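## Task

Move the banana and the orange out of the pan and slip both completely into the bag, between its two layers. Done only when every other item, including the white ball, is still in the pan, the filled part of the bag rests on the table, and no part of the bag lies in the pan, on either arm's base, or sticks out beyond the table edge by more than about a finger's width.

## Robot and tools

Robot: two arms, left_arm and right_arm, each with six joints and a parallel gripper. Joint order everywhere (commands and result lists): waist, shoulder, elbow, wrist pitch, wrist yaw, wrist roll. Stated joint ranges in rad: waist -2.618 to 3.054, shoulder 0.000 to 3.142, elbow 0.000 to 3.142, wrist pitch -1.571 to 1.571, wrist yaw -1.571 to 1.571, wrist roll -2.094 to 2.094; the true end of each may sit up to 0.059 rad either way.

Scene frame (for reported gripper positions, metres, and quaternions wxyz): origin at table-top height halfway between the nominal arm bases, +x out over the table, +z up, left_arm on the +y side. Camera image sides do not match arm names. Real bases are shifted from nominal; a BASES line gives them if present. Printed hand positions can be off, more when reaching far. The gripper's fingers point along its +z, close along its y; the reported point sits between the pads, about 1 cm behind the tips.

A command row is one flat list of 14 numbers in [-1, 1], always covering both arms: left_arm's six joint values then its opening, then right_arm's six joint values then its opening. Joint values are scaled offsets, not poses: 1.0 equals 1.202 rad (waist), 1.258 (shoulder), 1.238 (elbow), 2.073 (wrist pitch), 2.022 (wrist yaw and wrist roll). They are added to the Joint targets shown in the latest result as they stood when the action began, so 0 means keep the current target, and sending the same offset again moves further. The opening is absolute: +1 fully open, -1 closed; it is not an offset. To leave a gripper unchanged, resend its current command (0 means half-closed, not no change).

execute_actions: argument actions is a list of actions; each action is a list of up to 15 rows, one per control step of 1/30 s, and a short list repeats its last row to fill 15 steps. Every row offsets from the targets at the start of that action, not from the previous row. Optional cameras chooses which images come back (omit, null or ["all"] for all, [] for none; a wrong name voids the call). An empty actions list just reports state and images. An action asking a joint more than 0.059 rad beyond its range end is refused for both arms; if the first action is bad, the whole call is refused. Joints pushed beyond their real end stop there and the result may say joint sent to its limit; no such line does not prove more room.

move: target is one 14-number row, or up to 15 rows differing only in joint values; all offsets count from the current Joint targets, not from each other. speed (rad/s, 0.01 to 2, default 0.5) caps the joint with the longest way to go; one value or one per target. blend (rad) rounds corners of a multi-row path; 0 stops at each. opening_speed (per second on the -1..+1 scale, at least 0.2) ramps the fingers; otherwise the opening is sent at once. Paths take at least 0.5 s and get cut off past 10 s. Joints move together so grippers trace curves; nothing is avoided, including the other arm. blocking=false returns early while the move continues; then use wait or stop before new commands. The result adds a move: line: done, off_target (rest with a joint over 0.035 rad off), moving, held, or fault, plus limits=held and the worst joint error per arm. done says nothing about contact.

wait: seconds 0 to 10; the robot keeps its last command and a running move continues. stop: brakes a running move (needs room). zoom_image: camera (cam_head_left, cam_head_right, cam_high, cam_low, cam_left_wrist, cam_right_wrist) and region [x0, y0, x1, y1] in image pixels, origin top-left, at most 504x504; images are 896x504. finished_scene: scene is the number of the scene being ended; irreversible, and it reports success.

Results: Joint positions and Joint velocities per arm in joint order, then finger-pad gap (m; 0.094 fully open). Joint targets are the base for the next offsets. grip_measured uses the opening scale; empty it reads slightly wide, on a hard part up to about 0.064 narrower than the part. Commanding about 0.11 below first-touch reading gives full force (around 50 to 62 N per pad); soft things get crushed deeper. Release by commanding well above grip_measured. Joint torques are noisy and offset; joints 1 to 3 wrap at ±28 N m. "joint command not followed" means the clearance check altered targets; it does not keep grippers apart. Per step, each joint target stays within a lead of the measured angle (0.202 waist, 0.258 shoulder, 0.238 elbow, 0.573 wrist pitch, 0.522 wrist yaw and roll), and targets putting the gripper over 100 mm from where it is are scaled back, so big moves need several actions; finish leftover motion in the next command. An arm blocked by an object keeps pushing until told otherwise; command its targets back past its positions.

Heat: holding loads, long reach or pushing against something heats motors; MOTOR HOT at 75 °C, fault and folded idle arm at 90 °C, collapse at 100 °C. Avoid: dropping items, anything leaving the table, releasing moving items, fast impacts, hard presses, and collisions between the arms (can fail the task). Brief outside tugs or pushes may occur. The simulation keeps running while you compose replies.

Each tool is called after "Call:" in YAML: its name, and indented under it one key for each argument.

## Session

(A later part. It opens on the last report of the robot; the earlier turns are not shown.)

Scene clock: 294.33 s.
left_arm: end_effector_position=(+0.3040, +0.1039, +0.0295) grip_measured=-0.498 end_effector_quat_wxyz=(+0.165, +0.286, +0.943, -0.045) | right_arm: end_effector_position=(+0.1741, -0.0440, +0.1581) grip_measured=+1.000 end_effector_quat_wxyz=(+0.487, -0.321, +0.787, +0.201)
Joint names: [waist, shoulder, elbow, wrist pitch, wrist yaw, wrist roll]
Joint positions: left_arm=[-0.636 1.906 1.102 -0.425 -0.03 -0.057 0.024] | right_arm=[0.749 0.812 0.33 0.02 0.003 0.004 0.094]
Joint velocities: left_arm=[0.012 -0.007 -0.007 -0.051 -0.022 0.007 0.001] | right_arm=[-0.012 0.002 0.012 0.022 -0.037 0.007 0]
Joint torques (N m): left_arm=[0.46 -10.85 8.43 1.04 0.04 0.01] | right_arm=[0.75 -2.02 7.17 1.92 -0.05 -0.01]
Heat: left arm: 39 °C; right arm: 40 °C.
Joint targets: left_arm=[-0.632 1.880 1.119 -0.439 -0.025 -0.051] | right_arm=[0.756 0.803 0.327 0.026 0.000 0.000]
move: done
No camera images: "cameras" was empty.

Call:
move:
  target: [0,0.1812,0.3651,-0.2764,0.0124,0,0.7,0,0,0,0,0,0,1]
  speed: 0.6
  opening_speed: 1.5
  cameras: ["cam_left_wrist","cam_right_wrist"]

Scene clock: 296.60 s.
left_arm: end_effector_position=(+0.3003, +0.1029, +0.0564) grip_measured=+0.698 end_effector_quat_wxyz=(+0.018, +0.292, +0.956, +0.000) | right_arm: end_effector_position=(+0.1741, -0.0440, +0.1581) grip_measured=+1.000 end_effector_quat_wxyz=(+0.487, -0.321, +0.787, +0.201)
Joint names: [waist, shoulder, elbow, wrist pitch, wrist yaw, wrist roll]
Joint positions: left_arm=[-0.636 2.088 1.55 -1 -0.012 -0.057 0.08] | right_arm=[0.749 0.812 0.33 0.02 0.003 0.004 0.094]
Joint velocities: left_arm=[0.007 -0.007 -0.007 0.081 0.007 -0.095 0] | right_arm=[0.002 0.012 -0.002 -0.11 0.022 0.022 0]
Joint torques (N m): left_arm=[0.5 -8.96 8.83 0.34 0.11 0] | right_arm=[0.73 -2.04 7.17 1.93 -0.05 0]
Heat: left arm: 39 °C; right arm: 40 °C.
Joint targets: left_arm=[-0.632 2.108 1.571 -1.012 0.001 -0.051] | right_arm=[0.756 0.803 0.327 0.026 0.000 0.000]
move: done
Images, in order (width x height): cam_left_wrist 896x504, cam_right_wrist 896x504.

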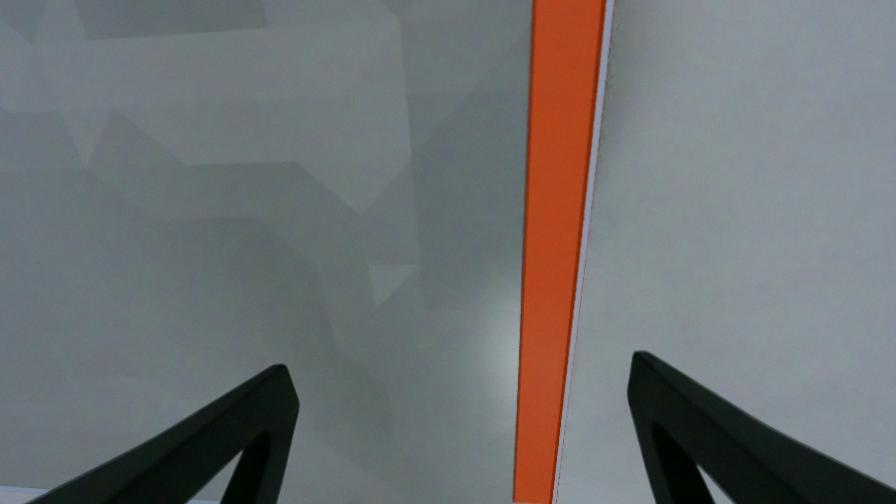

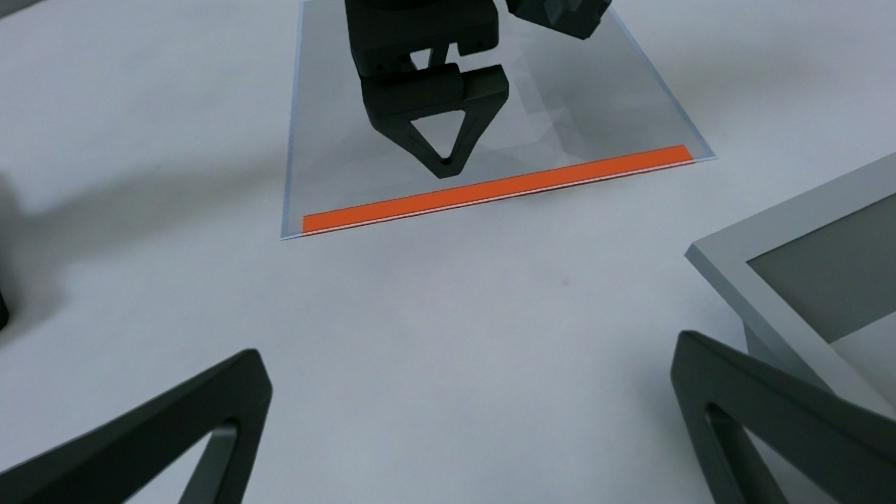

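Call:
move:
  target: [0.0354,0,0,0,0.0045,0.0593,0.7,0,0,0,0,0,0,1]
  speed: 0.4
  cameras: []

Call:
move:
  target: [0,0.0543,-0.0747,0.0776,0,0,0.7,0,0,0,0,0,0,1]
  speed: 0.2
  cameras: ["cam_left_wrist"]

Scene clock: 298.27 s.
left_arm: end_effector_position=(+0.3093, +0.1159, +0.0564) grip_measured=+0.698 end_effector_quat_wxyz=(+0.016, +0.328, +0.945, -0.003) | right_arm: end_effector_position=(+0.1741, -0.0440, +0.1581) grip_measured=+1.000 end_effector_quat_wxyz=(+0.487, -0.321, +0.787, +0.201)
Joint names: [waist, shoulder, elbow, wrist pitch, wrist yaw, wrist roll]
Joint positions: left_arm=[-0.592 2.088 1.55 -1.001 -0.003 0.06 0.08] | right_arm=[0.749 0.812 0.33 0.02 0.003 0.004 0.094]
Joint velocities: left_arm=[-0.002 0.007 -0.022 0.022 -0.037 0.022 0] | right_arm=[-0.012 -0.002 -0.012 -0.007 0.022 -0.037 0]
Joint torques (N m): left_arm=[0.43 -8.92 8.83 0.34 0.12 0.05] | right_arm=[0.75 -2.02 7.16 1.92 -0.05 0]
Heat: left arm: 39 °C; right arm: 40 °C.
Joint targets: left_arm=[-0.590 2.108 1.571 -1.012 0.010 0.069] | right_arm=[0.756 0.803 0.327 0.026 0.000 0.000]
move: done
No camera images: "cameras" was empty.

Scene clock: 299.47 s.
left_arm: end_effector_position=(+0.3120, +0.1138, +0.0173) grip_measured=+0.698 end_effector_quat_wxyz=(+0.015, +0.328, +0.944, -0.004) | right_arm: end_effector_position=(+0.1741, -0.0440, +0.1581) grip_measured=+1.000 end_effector_quat_wxyz=(+0.487, -0.321, +0.787, +0.201)
Joint names: [waist, shoulder, elbow, wrist pitch, wrist yaw, wrist roll]
Joint positions: left_arm=[-0.591 2.155 1.491 -0.876 0 0.062 0.08] | right_arm=[0.749 0.812 0.33 0.02 0.003 0.004 0.094]
Joint velocities: left_arm=[-0.007 0.007 0.002 -0.037 -0.022 0.051 0] | right_arm=[0.007 0.002 0.007 0.051 0.022 0.022 0]
Joint torques (N m): left_arm=[0.4 -9.1 5.29 0.77 0.1 0.03] | right_arm=[0.73 -2.02 7.17 1.92 -0.05 -0.01]
Heat: left arm: 39 °C; right arm: 40 °C.
Joint targets: left_arm=[-0.589 2.177 1.479 -0.851 0.010 0.069] | right_arm=[0.756 0.803 0.327 0.026 0.000 0.000]
move: done
Images, in order (width x height): cam_left_wrist 896x504.

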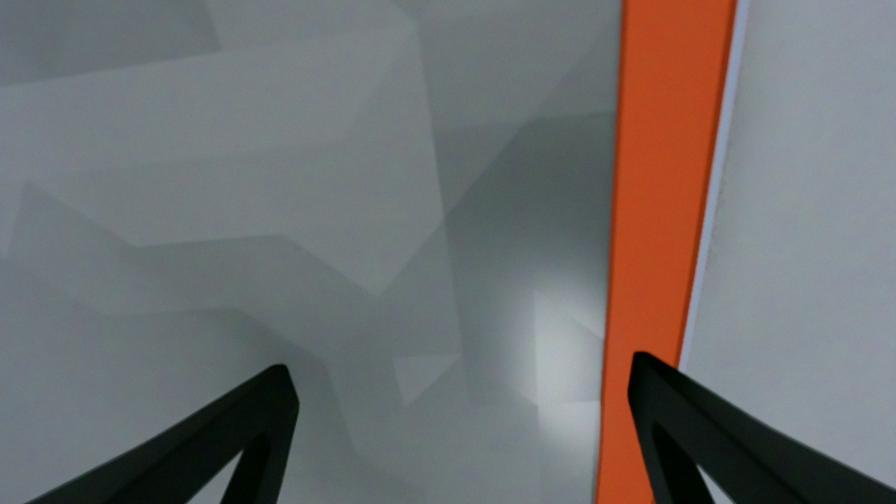

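Call:
move:
  target: [0, 0.0189, -0.0171, 0.0212, 0, 0, 0.7, 0, 0, 0, 0, 0, 0, 1]
  speed: 0.1
  cameras: ["cam_left_wrist"]

Scene clock: 301.57 s.
left_arm: end_effector_position=(+0.3117, +0.1139, +0.0159) grip_measured=+0.698 end_effector_quat_wxyz=(+0.015, +0.330, +0.944, -0.007) | right_arm: end_effector_position=(+0.1741, -0.0440, +0.1581) grip_measured=+1.000 end_effector_quat_wxyz=(+0.487, -0.321, +0.787, +0.201)
Joint names: [waist, shoulder, elbow, wrist pitch, wrist yaw, wrist roll]
Joint positions: left_arm=[-0.59 2.155 1.485 -0.869 0.005 0.067 0.08] | right_arm=[0.749 0.812 0.33 0.02 0.003 0.004 0.094]
Joint velocities: left_arm=[-0.002 -0.007 -0.002 0.007 -0.037 0.007 -0.001] | right_arm=[-0.002 -0.002 0.002 -0.022 -0.095 -0.022 0]
Joint torques (N m): left_arm=[0.14 -7.24 3.82 1.18 0.07 -0.05] | right_arm=[0.75 -2.03 7.17 1.92 -0.05 -0.01]
Heat: left arm: 38 °C; right arm: 40 °C.
Joint targets: left_arm=[-0.590 2.200 1.457 -0.807 0.010 0.069] | right_arm=[0.756 0.803 0.327 0.026 0.000 0.000]
move: off_target (left_arm); left_arm: the wrist pitch is farthest, 0.062 rad from its target
Images, in order (width x height): cam_left_wrist 896x504.

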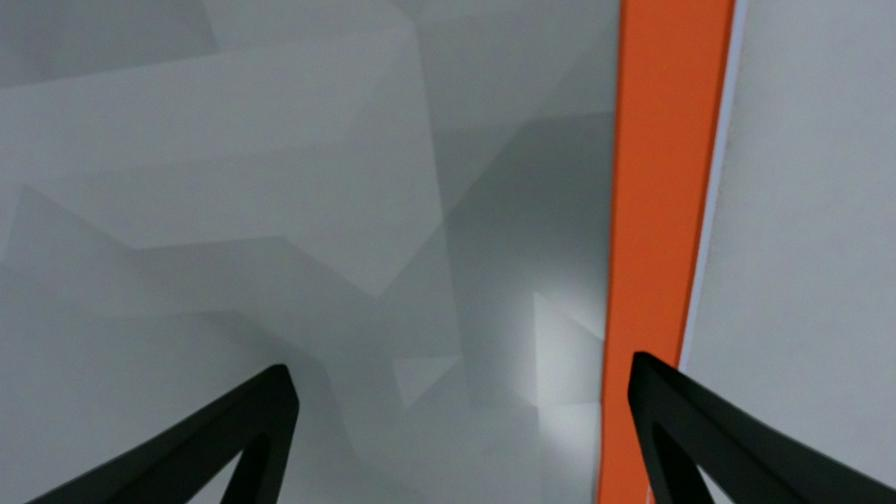

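Call:
move:
  target: [0, 0.0083, -0.0071, 0.0092, 0, 0, 0.1, 0, 0, 0, 0, 0, 0, 1]
  speed: 0.1
  opening_speed: 0.5
  cameras: ["cam_left_wrist", "cam_right_wrist"]

Scene clock: 303.20 s.
left_arm: end_effector_position=(+0.3142, +0.1099, +0.0154) grip_measured=+0.102 end_effector_quat_wxyz=(+0.022, +0.330, +0.944, -0.014) | right_arm: end_effector_position=(+0.1741, -0.0440, +0.1581) grip_measured=+1.000 end_effector_quat_wxyz=(+0.487, -0.321, +0.787, +0.201)
Joint names: [waist, shoulder, elbow, wrist pitch, wrist yaw, wrist roll]
Joint positions: left_arm=[-0.59 2.155 1.482 -0.847 0.016 0.067 0.052] | right_arm=[0.749 0.812 0.33 0.02 0.003 0.004 0.094]
Joint velocities: left_arm=[0.017 -0.002 -0.032 -0.037 -0.037 0.022 0.001] | right_arm=[-0.017 -0.022 0.002 -0.022 0.051 -0.037 0]
Joint torques (N m): left_arm=[0.18 -6.48 3.28 1.18 -0.04 -0.02] | right_arm=[0.75 -2.04 7.16 1.92 -0.05 -0.01]
Heat: left arm: 38 °C; right arm: 40 °C.
Joint targets: left_arm=[-0.590 2.211 1.449 -0.788 0.010 0.069] | right_arm=[0.756 0.803 0.327 0.026 0.000 0.000]
move: off_target (left_arm); left_arm: the wrist pitch is farthest, 0.059 rad from its target
Images, in order (width x height): cam_left_wrist 896x504, cam_right_wrist 896x504.

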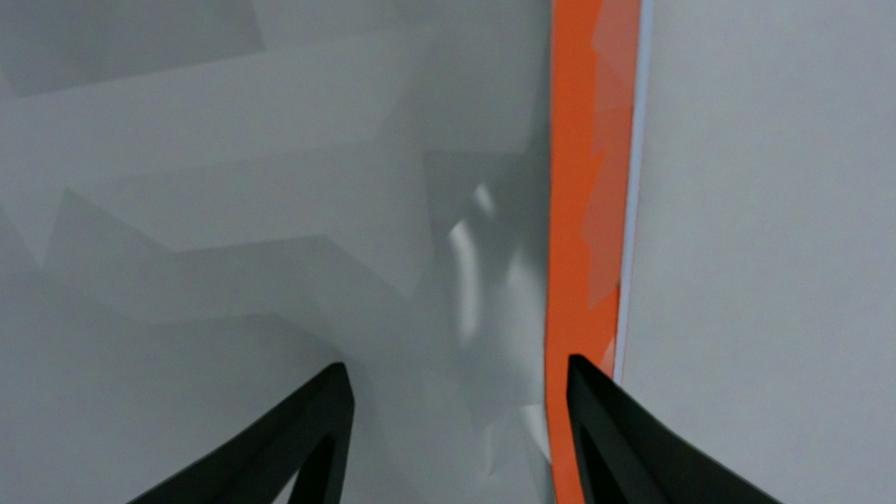

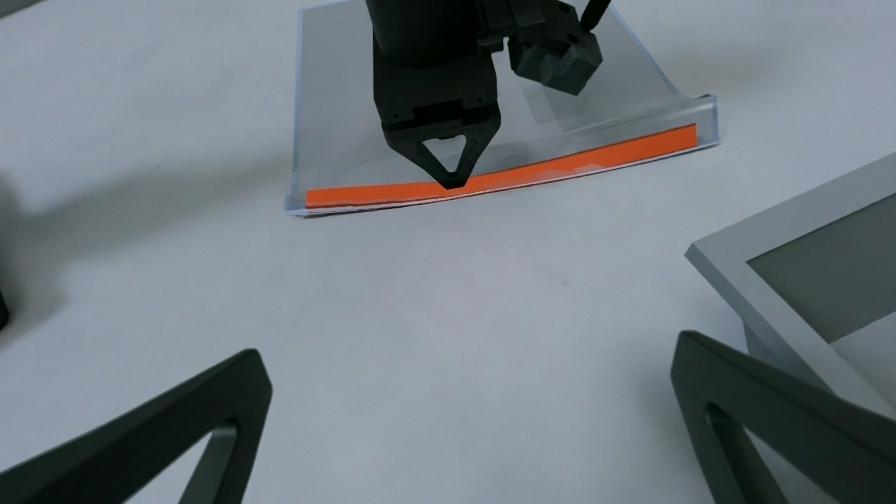

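Call:
zoom_image:
  camera: "cam_left_wrist"
  region: [400, 100, 760, 504]

Call:
zoom_image:
  camera: "cam_right_wrist"
  region: [270, 70, 740, 240]

Scaled by 1.248 from the camera's 896x504 image, which has a finer 1280x720 frame.

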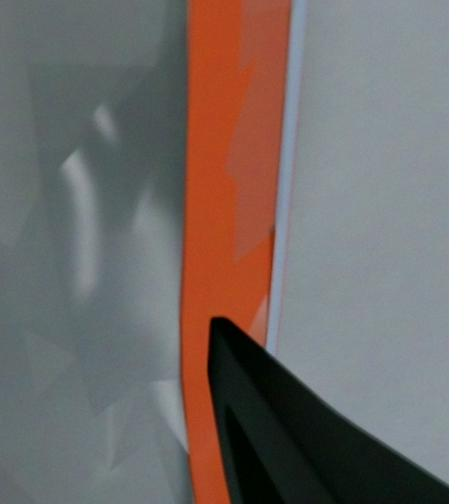

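Scaled by 1.072 from the camera's 896x504 image, which has a finer 1280x720 frame.

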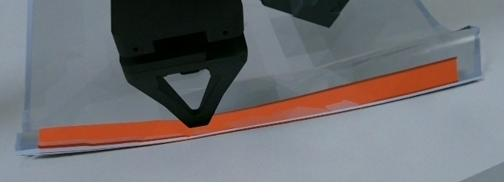

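Call:
move:
  target: [0, 0, 0, 0, 0, 0, -0.4, 0, 0, 0, 0, 0, 0, 1]
  speed: 0.1
  opening_speed: 0.5
  cameras: ["cam_left_wrist", "cam_right_wrist"]

Call:
zoom_image:
  camera: "cam_right_wrist"
  region: [270, 70, 740, 240]

Scene clock: 304.90 s.
left_arm: end_effector_position=(+0.3180, +0.1073, +0.0157) grip_measured=-0.398 end_effector_quat_wxyz=(+0.032, +0.330, +0.943, -0.017) | right_arm: end_effector_position=(+0.1741, -0.0440, +0.1581) grip_measured=+1.000 end_effector_quat_wxyz=(+0.487, -0.321, +0.787, +0.201)
Joint names: [waist, shoulder, elbow, wrist pitch, wrist yaw, wrist roll]
Joint positions: left_arm=[-0.59 2.155 1.482 -0.828 0.016 0.067 0.028] | right_arm=[0.749 0.812 0.33 0.02 0.003 0.004 0.094]
Joint velocities: left_arm=[0.002 -0.007 0.012 0.066 0.007 0.051 -0.001] | right_arm=[-0.002 -0.012 -0.022 0.095 0.037 0.007 0]
Joint torques (N m): left_arm=[0.21 -6.48 3.33 1.02 -0.04 -0.03] | right_arm=[0.73 -2.02 7.17 1.92 -0.05 -0.01]
Heat: left arm: 38 °C; right arm: 40 °C.
Joint targets: left_arm=[-0.590 2.211 1.449 -0.788 0.010 0.069] | right_arm=[0.756 0.803 0.327 0.026 0.000 0.000]
move: off_target (left_arm); left_arm: the shoulder is farthest, 0.056 rad from its target
Images, in order (width x height): cam_left_wrist 896x504, cam_right_wrist 896x504.

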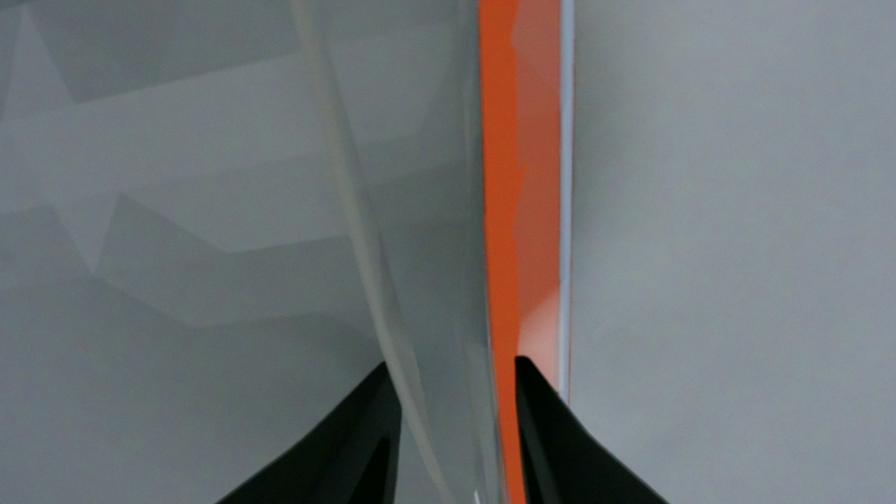

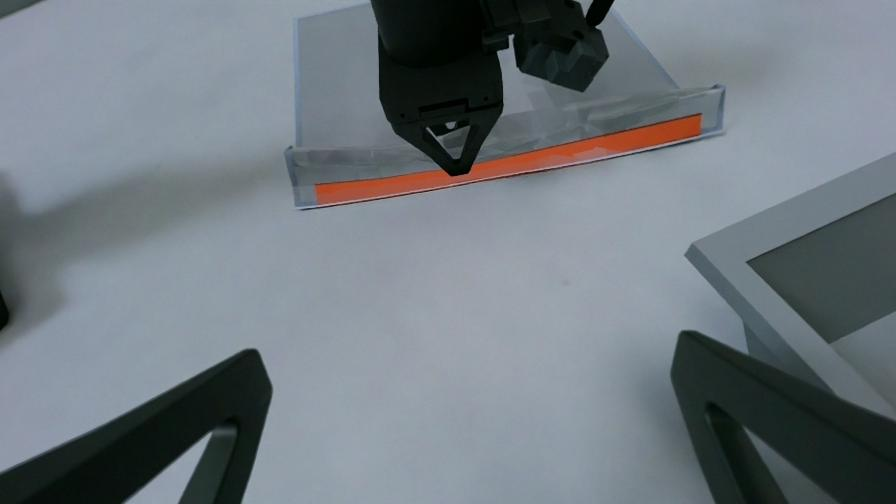

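Scaled by 1.072 from the camera's 896x504 image, which has a finer 1280x720 frame.

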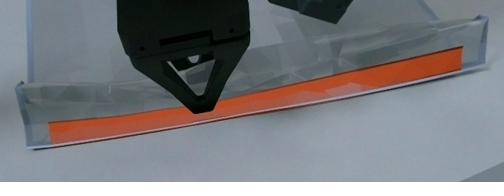

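Call:
move:
  target: [0, -0.0611, 0.0637, -0.0751, 0, 0, -0.3, 0, 0, 0, 0, 0, 0, 1]
  speed: 0.4
  opening_speed: 0.5
  cameras: ["cam_left_wrist", "cam_right_wrist"]

Scene clock: 308.20 s.
left_arm: end_effector_position=(+0.3046, +0.1165, +0.0212) grip_measured=-0.302 end_effector_quat_wxyz=(-0.006, +0.330, +0.944, -0.007) | right_arm: end_effector_position=(+0.1741, -0.0440, +0.1581) grip_measured=+1.000 end_effector_quat_wxyz=(+0.487, -0.321, +0.787, +0.201)
Joint names: [waist, shoulder, elbow, wrist pitch, wrist yaw, wrist roll]
Joint positions: left_arm=[-0.59 2.155 1.508 -0.931 0.016 0.067 0.033] | right_arm=[0.749 0.812 0.33 0.02 0.003 0.004 0.094]
Joint velocities: left_arm=[-0.002 -0.032 -0.007 -0.066 -0.037 0.007 0] | right_arm=[-0.007 0.017 -0.002 0.007 0.007 0.11 0]
Joint torques (N m): left_arm=[0.21 -12.38 8.35 0.24 -0.04 -0.04] | right_arm=[0.75 -2.02 7.19 1.92 -0.05 -0.01]
Heat: left arm: 38 °C; right arm: 40 °C.
Joint targets: left_arm=[-0.590 2.134 1.528 -0.944 0.010 0.069] | right_arm=[0.756 0.803 0.327 0.026 0.000 0.000]
move: done
Images, in order (width x height): cam_left_wrist 896x504, cam_right_wrist 896x504.

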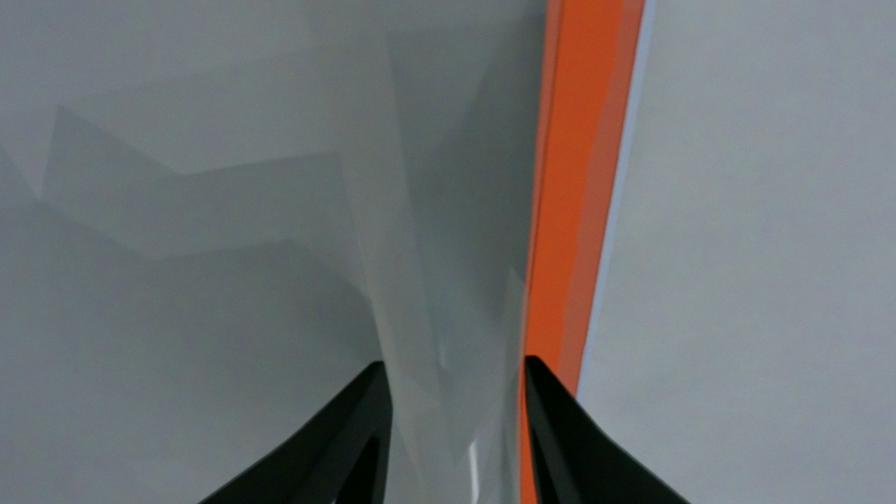

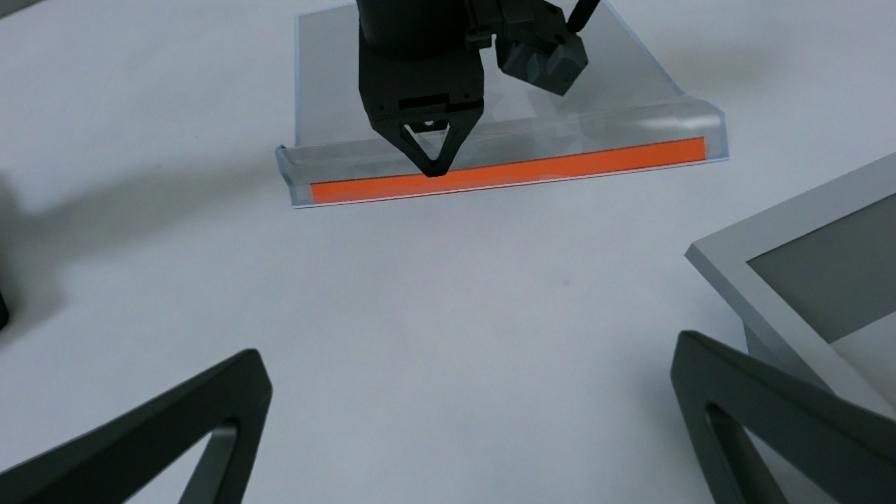

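Call:
move:
  target: [0, -0.0207, 0.0347, -0.0328, 0, 0, -0.3, 0, 0, 0, 0, 0, 0, 1]
  speed: 0.4
  cameras: ["cam_left_wrist", "cam_right_wrist"]

Call:
zoom_image:
  camera: "cam_right_wrist"
  region: [270, 70, 740, 240]

Scene clock: 309.43 s.
left_arm: end_effector_position=(+0.3046, +0.1165, +0.0374) grip_measured=-0.302 end_effector_quat_wxyz=(-0.010, +0.330, +0.944, -0.006) | right_arm: end_effector_position=(+0.1741, -0.0440, +0.1581) grip_measured=+1.000 end_effector_quat_wxyz=(+0.487, -0.321, +0.787, +0.201)
Joint names: [waist, shoulder, elbow, wrist pitch, wrist yaw, wrist roll]
Joint positions: left_arm=[-0.59 2.139 1.552 -1 0.016 0.067 0.033] | right_arm=[0.749 0.812 0.33 0.02 0.003 0.004 0.094]
Joint velocities: left_arm=[-0.002 -0.022 -0.012 -0.037 -0.007 -0.022 0] | right_arm=[-0.007 -0.007 -0.002 -0.037 0.037 -0.051 0]
Joint torques (N m): left_arm=[0.18 -13.18 8.36 0.23 -0.03 -0.03] | right_arm=[0.72 -2.03 7.16 1.92 -0.05 -0.01]
Heat: left arm: 38 °C; right arm: 40 °C.
Joint targets: left_arm=[-0.590 2.108 1.571 -1.012 0.010 0.069] | right_arm=[0.756 0.803 0.327 0.026 0.000 0.000]
move: done
Images, in order (width x height): cam_left_wrist 896x504, cam_right_wrist 896x504.

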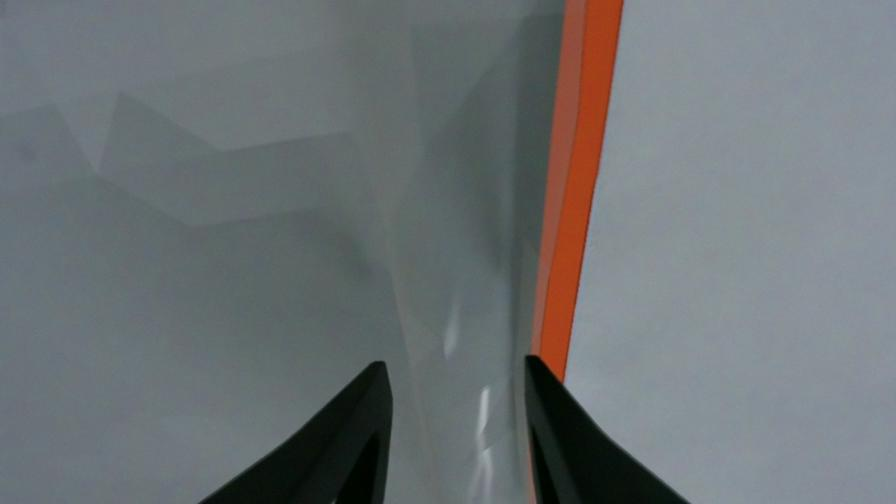

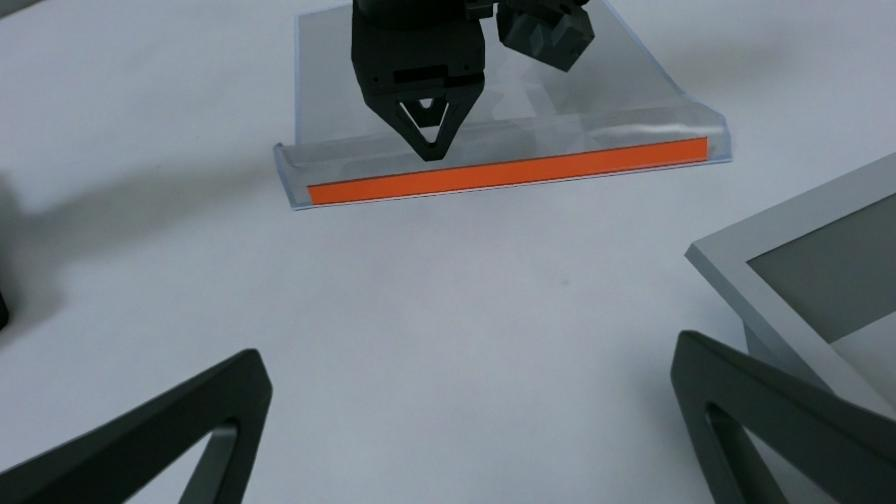

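Scaled by 1.072 from the camera's 896x504 image, which has a finer 1280x720 frame.

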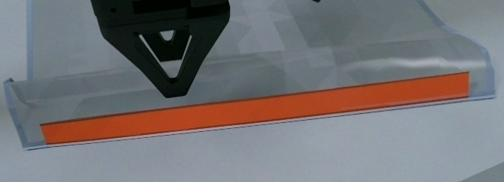

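Call:
zoom_image:
  camera: "cam_right_wrist"
  region: [560, 100, 740, 200]

Call:
zoom_image:
  camera: "cam_right_wrist"
  region: [270, 130, 450, 230]

Call:
zoom_image:
  camera: "cam_left_wrist"
  region: [480, 0, 680, 250]

Scaled by 2.800 from the camera's 896x504 image, which has a finer 1280x720 frame.

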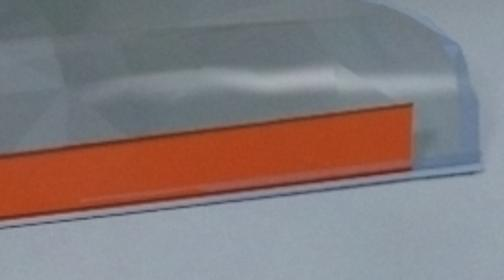

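Scaled by 2.800 from the camera's 896x504 image, which has a finer 1280x720 frame.

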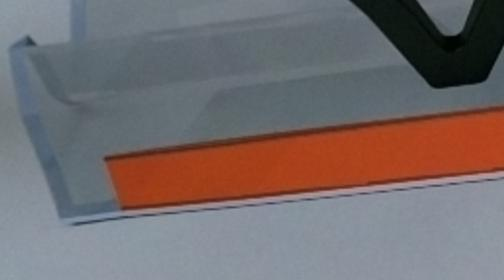

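Scaled by 2.016 from the camera's 896x504 image, which has a finer 1280x720 frame.

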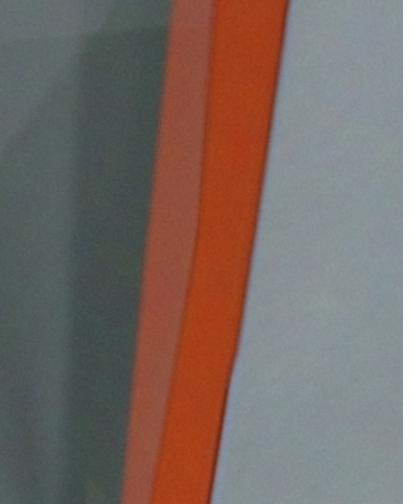

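Call:
move:
  target: [0, 0, 0, 0, 0, 0.05, 0.7, 0, 0, 0, 0, 0, 0, 1]
  speed: 0.4
  cameras: ["cam_left_wrist", "cam_right_wrist"]

Scene clock: 313.30 s.
left_arm: end_effector_position=(+0.3043, +0.1167, +0.0374) grip_measured=+0.698 end_effector_quat_wxyz=(-0.010, +0.374, +0.927, -0.006) | right_arm: end_effector_position=(+0.1741, -0.0440, +0.1581) grip_measured=+1.000 end_effector_quat_wxyz=(+0.487, -0.321, +0.787, +0.201)
Joint names: [waist, shoulder, elbow, wrist pitch, wrist yaw, wrist roll]
Joint positions: left_arm=[-0.59 2.139 1.552 -1.001 0.016 0.161 0.08] | right_arm=[0.749 0.812 0.33 0.02 0.003 0.004 0.094]
Joint velocities: left_arm=[-0.002 0.012 -0.007 0.007 -0.007 0.007 -0.001] | right_arm=[-0.002 0.007 -0.007 -0.051 0.051 -0.007 0]
Joint torques (N m): left_arm=[0.18 -13.15 8.38 0.23 -0.03 0.03] | right_arm=[0.73 -2.03 7.15 1.92 -0.05 -0.01]
Heat: left arm: 40 °C; right arm: 40 °C.
Joint targets: left_arm=[-0.590 2.108 1.571 -1.012 0.010 0.170] | right_arm=[0.756 0.803 0.327 0.026 0.000 0.000]
move: done
Images, in order (width x height): cam_left_wrist 896x504, cam_right_wrist 896x504.

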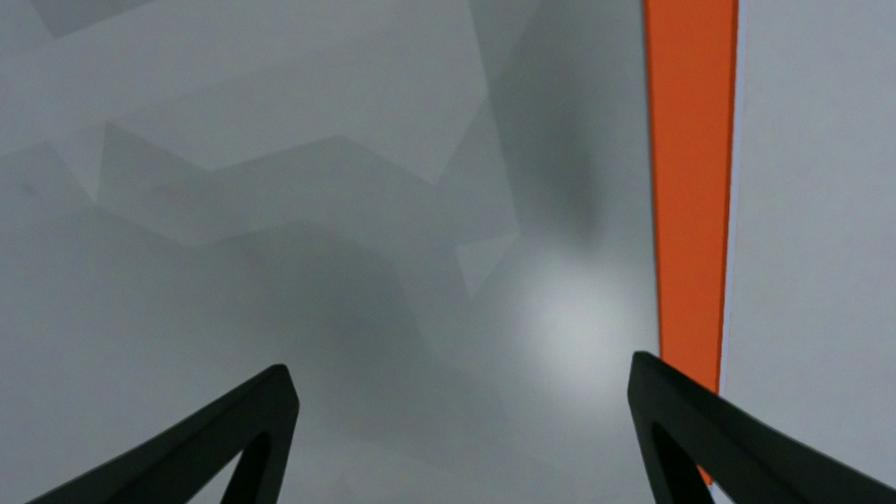

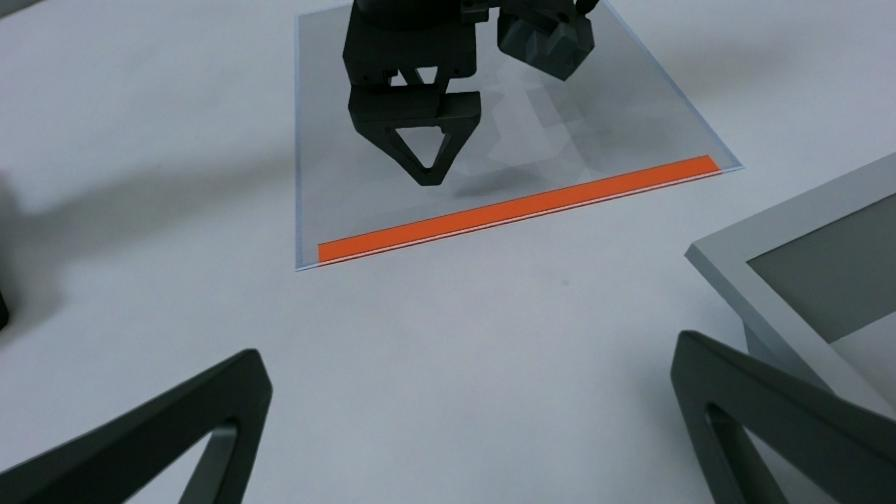

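Call:
move:
  target: [-0.0815, 0.0657, 0.0405, 0.0152, -0.0114, -0.0485, 0.7, 0, 0, 0, 0, 0, 0, 1]
  speed: 0.3
  cameras: ["cam_left_wrist", "cam_right_wrist"]

Scene clock: 315.23 s.
left_arm: end_effector_position=(+0.2937, +0.0780, +0.0360) grip_measured=+0.698 end_effector_quat_wxyz=(+0.004, +0.383, +0.924, -0.001) | right_arm: end_effector_position=(+0.1741, -0.0440, +0.1581) grip_measured=+1.000 end_effector_quat_wxyz=(+0.487, -0.321, +0.787, +0.201)
Joint names: [waist, shoulder, elbow, wrist pitch, wrist yaw, wrist roll]
Joint positions: left_arm=[-0.689 2.173 1.601 -0.99 -0.001 0.081 0.08] | right_arm=[0.749 0.812 0.33 0.02 0.003 0.004 0.094]
Joint velocities: left_arm=[-0.002 0.022 -0.002 -0.051 0.037 -0.022 -0.001] | right_arm=[-0.022 0.002 -0.017 -0.037 -0.022 -0.007 0]
Joint torques (N m): left_arm=[0.35 -9.74 8.55 0.53 -0.09 -0.11] | right_arm=[0.75 -2.03 7.16 1.92 -0.05 0]
Heat: left arm: 40 °C; right arm: 40 °C.
Joint targets: left_arm=[-0.688 2.190 1.621 -0.980 -0.013 0.072] | right_arm=[0.756 0.803 0.327 0.026 0.000 0.000]
move: done
Images, in order (width x height): cam_left_wrist 896x504, cam_right_wrist 896x504.

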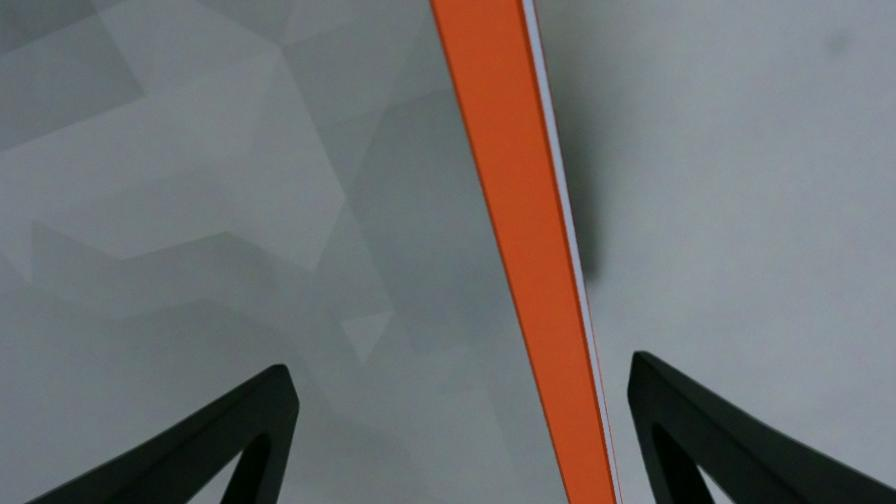

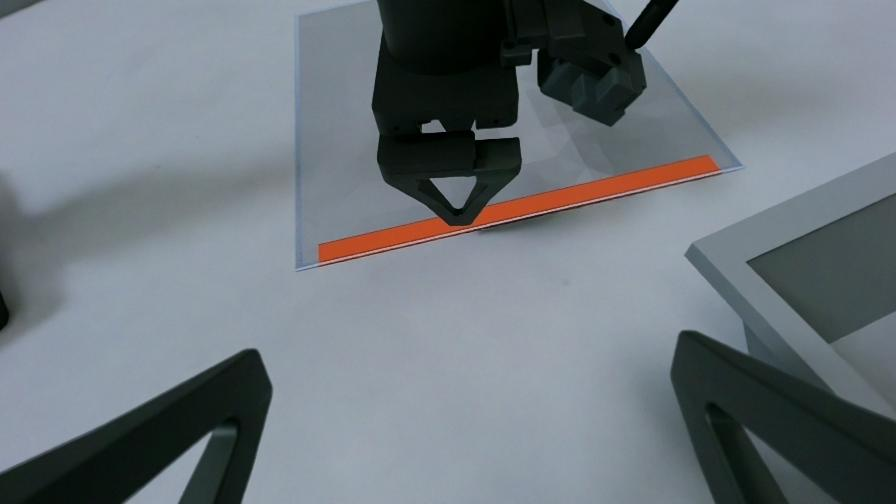

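Call:
execute_actions:
  actions: []
  cameras: ["cam_high"]

Call:
zoom_image:
  camera: "cam_high"
  region: [300, 100, 600, 400]

Scene clock: 316.43 s.
left_arm: end_effector_position=(+0.2937, +0.0781, +0.0360) grip_measured=+0.698 end_effector_quat_wxyz=(+0.005, +0.382, +0.924, -0.001) | right_arm: end_effector_position=(+0.1741, -0.0440, +0.1581) grip_measured=+1.000 end_effector_quat_wxyz=(+0.487, -0.321, +0.787, +0.201)
Joint names: [waist, shoulder, elbow, wrist pitch, wrist yaw, wrist roll]
Joint positions: left_arm=[-0.689 2.173 1.601 -0.99 -0.001 0.08 0.08] | right_arm=[0.749 0.812 0.33 0.02 0.003 0.004 0.094]
Joint velocities: left_arm=[-0.002 0.002 0.007 -0.066 -0.037 -0.022 0] | right_arm=[-0.012 -0.022 -0.012 -0.095 -0.081 -0.007 0]
Joint torques (N m): left_arm=[0.35 -9.68 8.54 0.52 -0.1 -0.11] | right_arm=[0.73 -2.04 7.16 1.92 -0.05 -0.01]
Heat: left arm: 41 °C; right arm: 40 °C.
Joint targets: left_arm=[-0.688 2.190 1.621 -0.980 -0.013 0.072] | right_arm=[0.756 0.803 0.327 0.026 0.000 0.000]
Tool commands: left_gripper/opening=+0.7 right_gripper/opening=+1.0
Images, in order (width x height): cam_high 896x504.

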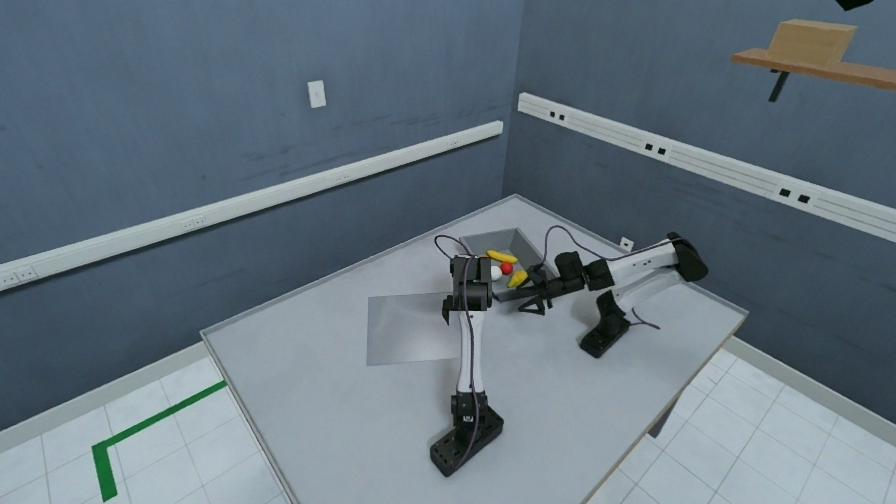

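Scaled by 1.680 from the camera's 896x504 image, which has a finer 1280x720 frame.

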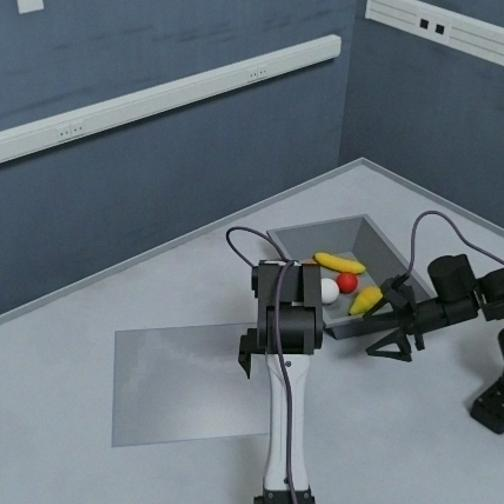

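Call:
move:
  target: [0, 0, 0, 0, 0, -0.1508, 0.7, 0, 0, 0, 0, 0, 0, 1]
  speed: 0.4
  cameras: ["cam_left_wrist"]

Scene clock: 319.73 s.
left_arm: end_effector_position=(+0.2938, +0.0781, +0.0360) grip_measured=+0.698 end_effector_quat_wxyz=(+0.004, +0.238, +0.971, -0.001) | right_arm: end_effector_position=(+0.1741, -0.0440, +0.1581) grip_measured=+1.000 end_effector_quat_wxyz=(+0.487, -0.321, +0.787, +0.201)
Joint names: [waist, shoulder, elbow, wrist pitch, wrist yaw, wrist roll]
Joint positions: left_arm=[-0.689 2.173 1.601 -0.99 -0.002 -0.224 0.08] | right_arm=[0.749 0.812 0.33 0.02 0.003 0.004 0.094]
Joint velocities: left_arm=[-0.012 0.002 -0.002 0.037 -0.037 -0.022 0] | right_arm=[0.007 0.002 0.007 -0.051 -0.007 0.007 0]
Joint torques (N m): left_arm=[0.32 -9.76 8.57 0.53 -0.12 -0.08] | right_arm=[0.72 -2.02 7.17 1.92 -0.05 -0.01]
Heat: left arm: 41 °C; right arm: 40 °C.
Joint targets: left_arm=[-0.688 2.190 1.621 -0.980 -0.013 -0.233] | right_arm=[0.756 0.803 0.327 0.026 0.000 0.000]
move: done
Images, in order (width x height): cam_left_wrist 896x504.

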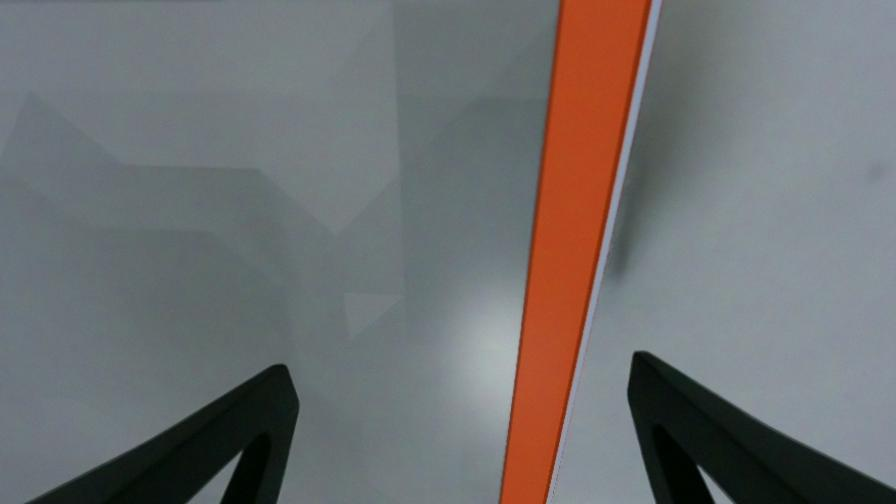

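Call:
move:
  target: [0, 0.0316, -0.0410, 0.0437, 0, 0, 0.7, 0, 0, 0, 0, 0, 0, 1]
  speed: 0.12
  cameras: ["cam_left_wrist"]

Scene clock: 321.70 s.
left_arm: end_effector_position=(+0.3009, +0.0722, +0.0170) grip_measured=+0.698 end_effector_quat_wxyz=(+0.016, +0.237, +0.971, -0.007) | right_arm: end_effector_position=(+0.1741, -0.0440, +0.1581) grip_measured=+1.000 end_effector_quat_wxyz=(+0.487, -0.321, +0.787, +0.201)
Joint names: [waist, shoulder, elbow, wrist pitch, wrist yaw, wrist roll]
Joint positions: left_arm=[-0.689 2.21 1.58 -0.905 -0.002 -0.225 0.08] | right_arm=[0.749 0.812 0.33 0.02 0.003 0.004 0.094]
Joint velocities: left_arm=[0.007 0.007 0.007 -0.081 -0.037 -0.095 0] | right_arm=[-0.022 -0.017 0.012 0.022 -0.022 -0.037 0]
Joint torques (N m): left_arm=[0.32 -9.72 5.59 0.67 -0.11 -0.11] | right_arm=[0.75 -2 7.16 1.92 -0.05 -0.01]
Heat: left arm: 41 °C; right arm: 40 °C.
Joint targets: left_arm=[-0.688 2.230 1.570 -0.890 -0.013 -0.233] | right_arm=[0.756 0.803 0.327 0.026 0.000 0.000]
move: done
Images, in order (width x height): cam_left_wrist 896x504.

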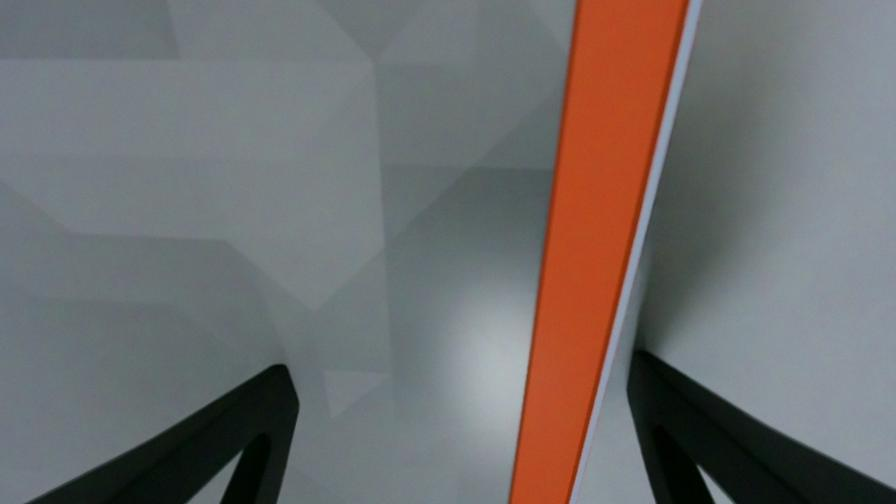

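Call:
move:
  target: [0, 0, 0, 0, -0.0064, 0, 0.7, 0, 0, 0, 0, 0, 0, 1]
  speed: 0.12
  cameras: ["cam_left_wrist"]

Scene clock: 322.77 s.
left_arm: end_effector_position=(+0.3014, +0.0727, +0.0170) grip_measured=+0.698 end_effector_quat_wxyz=(+0.017, +0.237, +0.971, -0.005) | right_arm: end_effector_position=(+0.1741, -0.0440, +0.1581) grip_measured=+1.000 end_effector_quat_wxyz=(+0.487, -0.321, +0.787, +0.201)
Joint names: [waist, shoulder, elbow, wrist pitch, wrist yaw, wrist roll]
Joint positions: left_arm=[-0.689 2.21 1.58 -0.905 -0.006 -0.225 0.08] | right_arm=[0.749 0.812 0.33 0.02 0.003 0.004 0.094]
Joint velocities: left_arm=[0.012 -0.002 -0.002 0.081 0.051 -0.022 0.001] | right_arm=[-0.007 0.007 -0.012 -0.007 0.022 -0.081 0]
Joint torques (N m): left_arm=[0.34 -9.68 5.59 0.67 -0.21 -0.11] | right_arm=[0.72 -2.02 7.17 1.93 -0.05 -0.01]
Heat: left arm: 41 °C; right arm: 40 °C.
Joint targets: left_arm=[-0.688 2.230 1.570 -0.890 -0.026 -0.233] | right_arm=[0.756 0.803 0.327 0.026 0.000 0.000]
move: done
Images, in order (width x height): cam_left_wrist 896x504.

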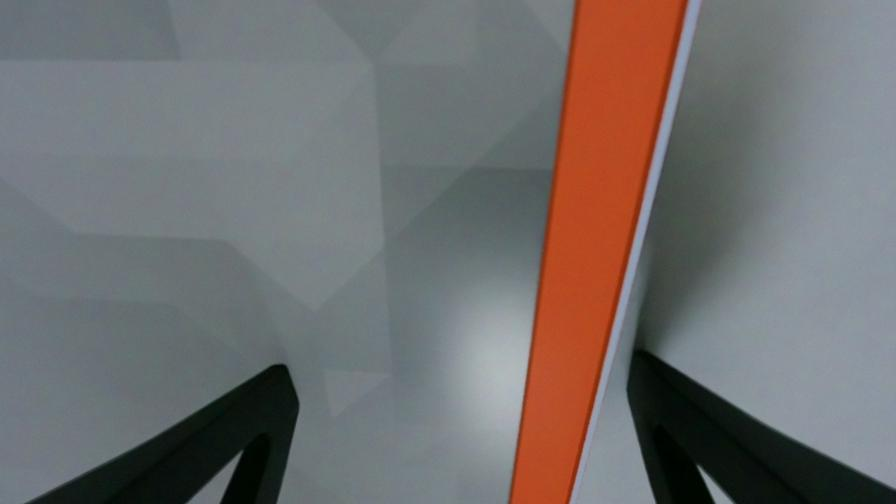

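Call:
move:
  target: [0, 0, 0, 0, 0.0163, 0, 0.7, 0, 0, 0, 0, 0, 0, 1]
  speed: 0.12
  cameras: []

Scene clock: 324.60 s.
left_arm: end_effector_position=(+0.3009, +0.0722, +0.0170) grip_measured=+0.698 end_effector_quat_wxyz=(+0.017, +0.237, +0.971, -0.007) | right_arm: end_effector_position=(+0.1741, -0.0440, +0.1581) grip_measured=+1.000 end_effector_quat_wxyz=(+0.487, -0.321, +0.787, +0.201)
Joint names: [waist, shoulder, elbow, wrist pitch, wrist yaw, wrist roll]
Joint positions: left_arm=[-0.689 2.21 1.58 -0.905 -0.002 -0.225 0.08] | right_arm=[0.749 0.812 0.33 0.02 0.003 0.004 0.094]
Joint velocities: left_arm=[0.012 -0.002 -0.012 0.081 -0.022 0.007 0] | right_arm=[-0.007 0.007 0.007 -0.007 0.007 0.022 0]
Joint torques (N m): left_arm=[0.32 -9.68 5.57 0.67 0.08 -0.11] | right_arm=[0.73 -2.02 7.17 1.92 -0.05 0]
Heat: left arm: 41 °C; right arm: 40 °C.
Joint targets: left_arm=[-0.688 2.230 1.570 -0.890 0.007 -0.233] | right_arm=[0.756 0.803 0.327 0.026 0.000 0.000]
move: done
No camera images: "cameras" was empty.

Call:
move:
  target: [0, 0, 0, 0, -0.0094, 0, 0.3, 0, 0, 0, 0, 0, 0, 1]
  speed: 0.12
  opening_speed: 0.3
  cameras: ["cam_left_wrist"]

Scene clock: 326.50 s.
left_arm: end_effector_position=(+0.3020, +0.0711, +0.0170) grip_measured=+0.302 end_effector_quat_wxyz=(+0.019, +0.237, +0.971, -0.009) | right_arm: end_effector_position=(+0.1741, -0.0440, +0.1581) grip_measured=+1.000 end_effector_quat_wxyz=(+0.487, -0.321, +0.787, +0.201)
Joint names: [waist, shoulder, elbow, wrist pitch, wrist yaw, wrist roll]
Joint positions: left_arm=[-0.689 2.21 1.58 -0.899 -0.002 -0.225 0.061] | right_arm=[0.749 0.812 0.33 0.02 0.003 0.004 0.094]
Joint velocities: left_arm=[0.012 -0.012 -0.002 0.022 -0.007 -0.007 0] | right_arm=[-0.017 0.002 0.012 -0.051 -0.007 0.037 0]
Joint torques (N m): left_arm=[0.35 -9.73 5.56 0.6 -0.11 -0.12] | right_arm=[0.75 -2.02 7.17 1.92 -0.05 -0.01]
Heat: left arm: 41 °C; right arm: 40 °C.
Joint targets: left_arm=[-0.688 2.230 1.570 -0.890 -0.012 -0.233] | right_arm=[0.756 0.803 0.327 0.026 0.000 0.000]
move: done
Images, in order (width x height): cam_left_wrist 896x504.

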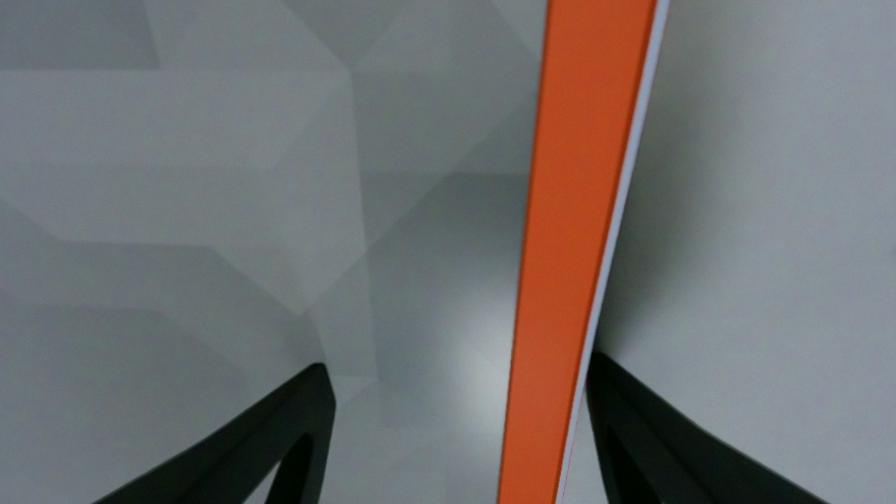

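Call:
zoom_image:
  camera: "cam_left_wrist"
  region: [500, 250, 660, 504]

Call:
zoom_image:
  camera: "cam_left_wrist"
  region: [560, 0, 720, 250]

Scaled by 1.984 from the camera's 896x504 image, which has a finer 1280x720 frame.

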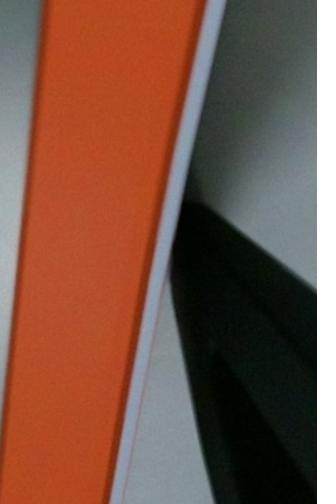

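Scaled by 2.016 from the camera's 896x504 image, which has a finer 1280x720 frame.

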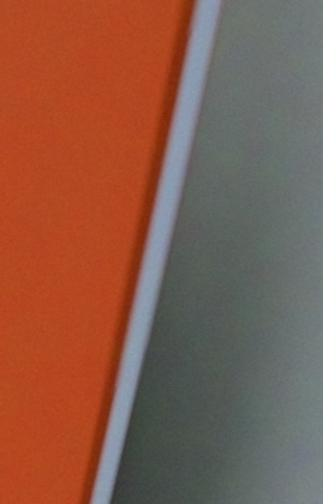

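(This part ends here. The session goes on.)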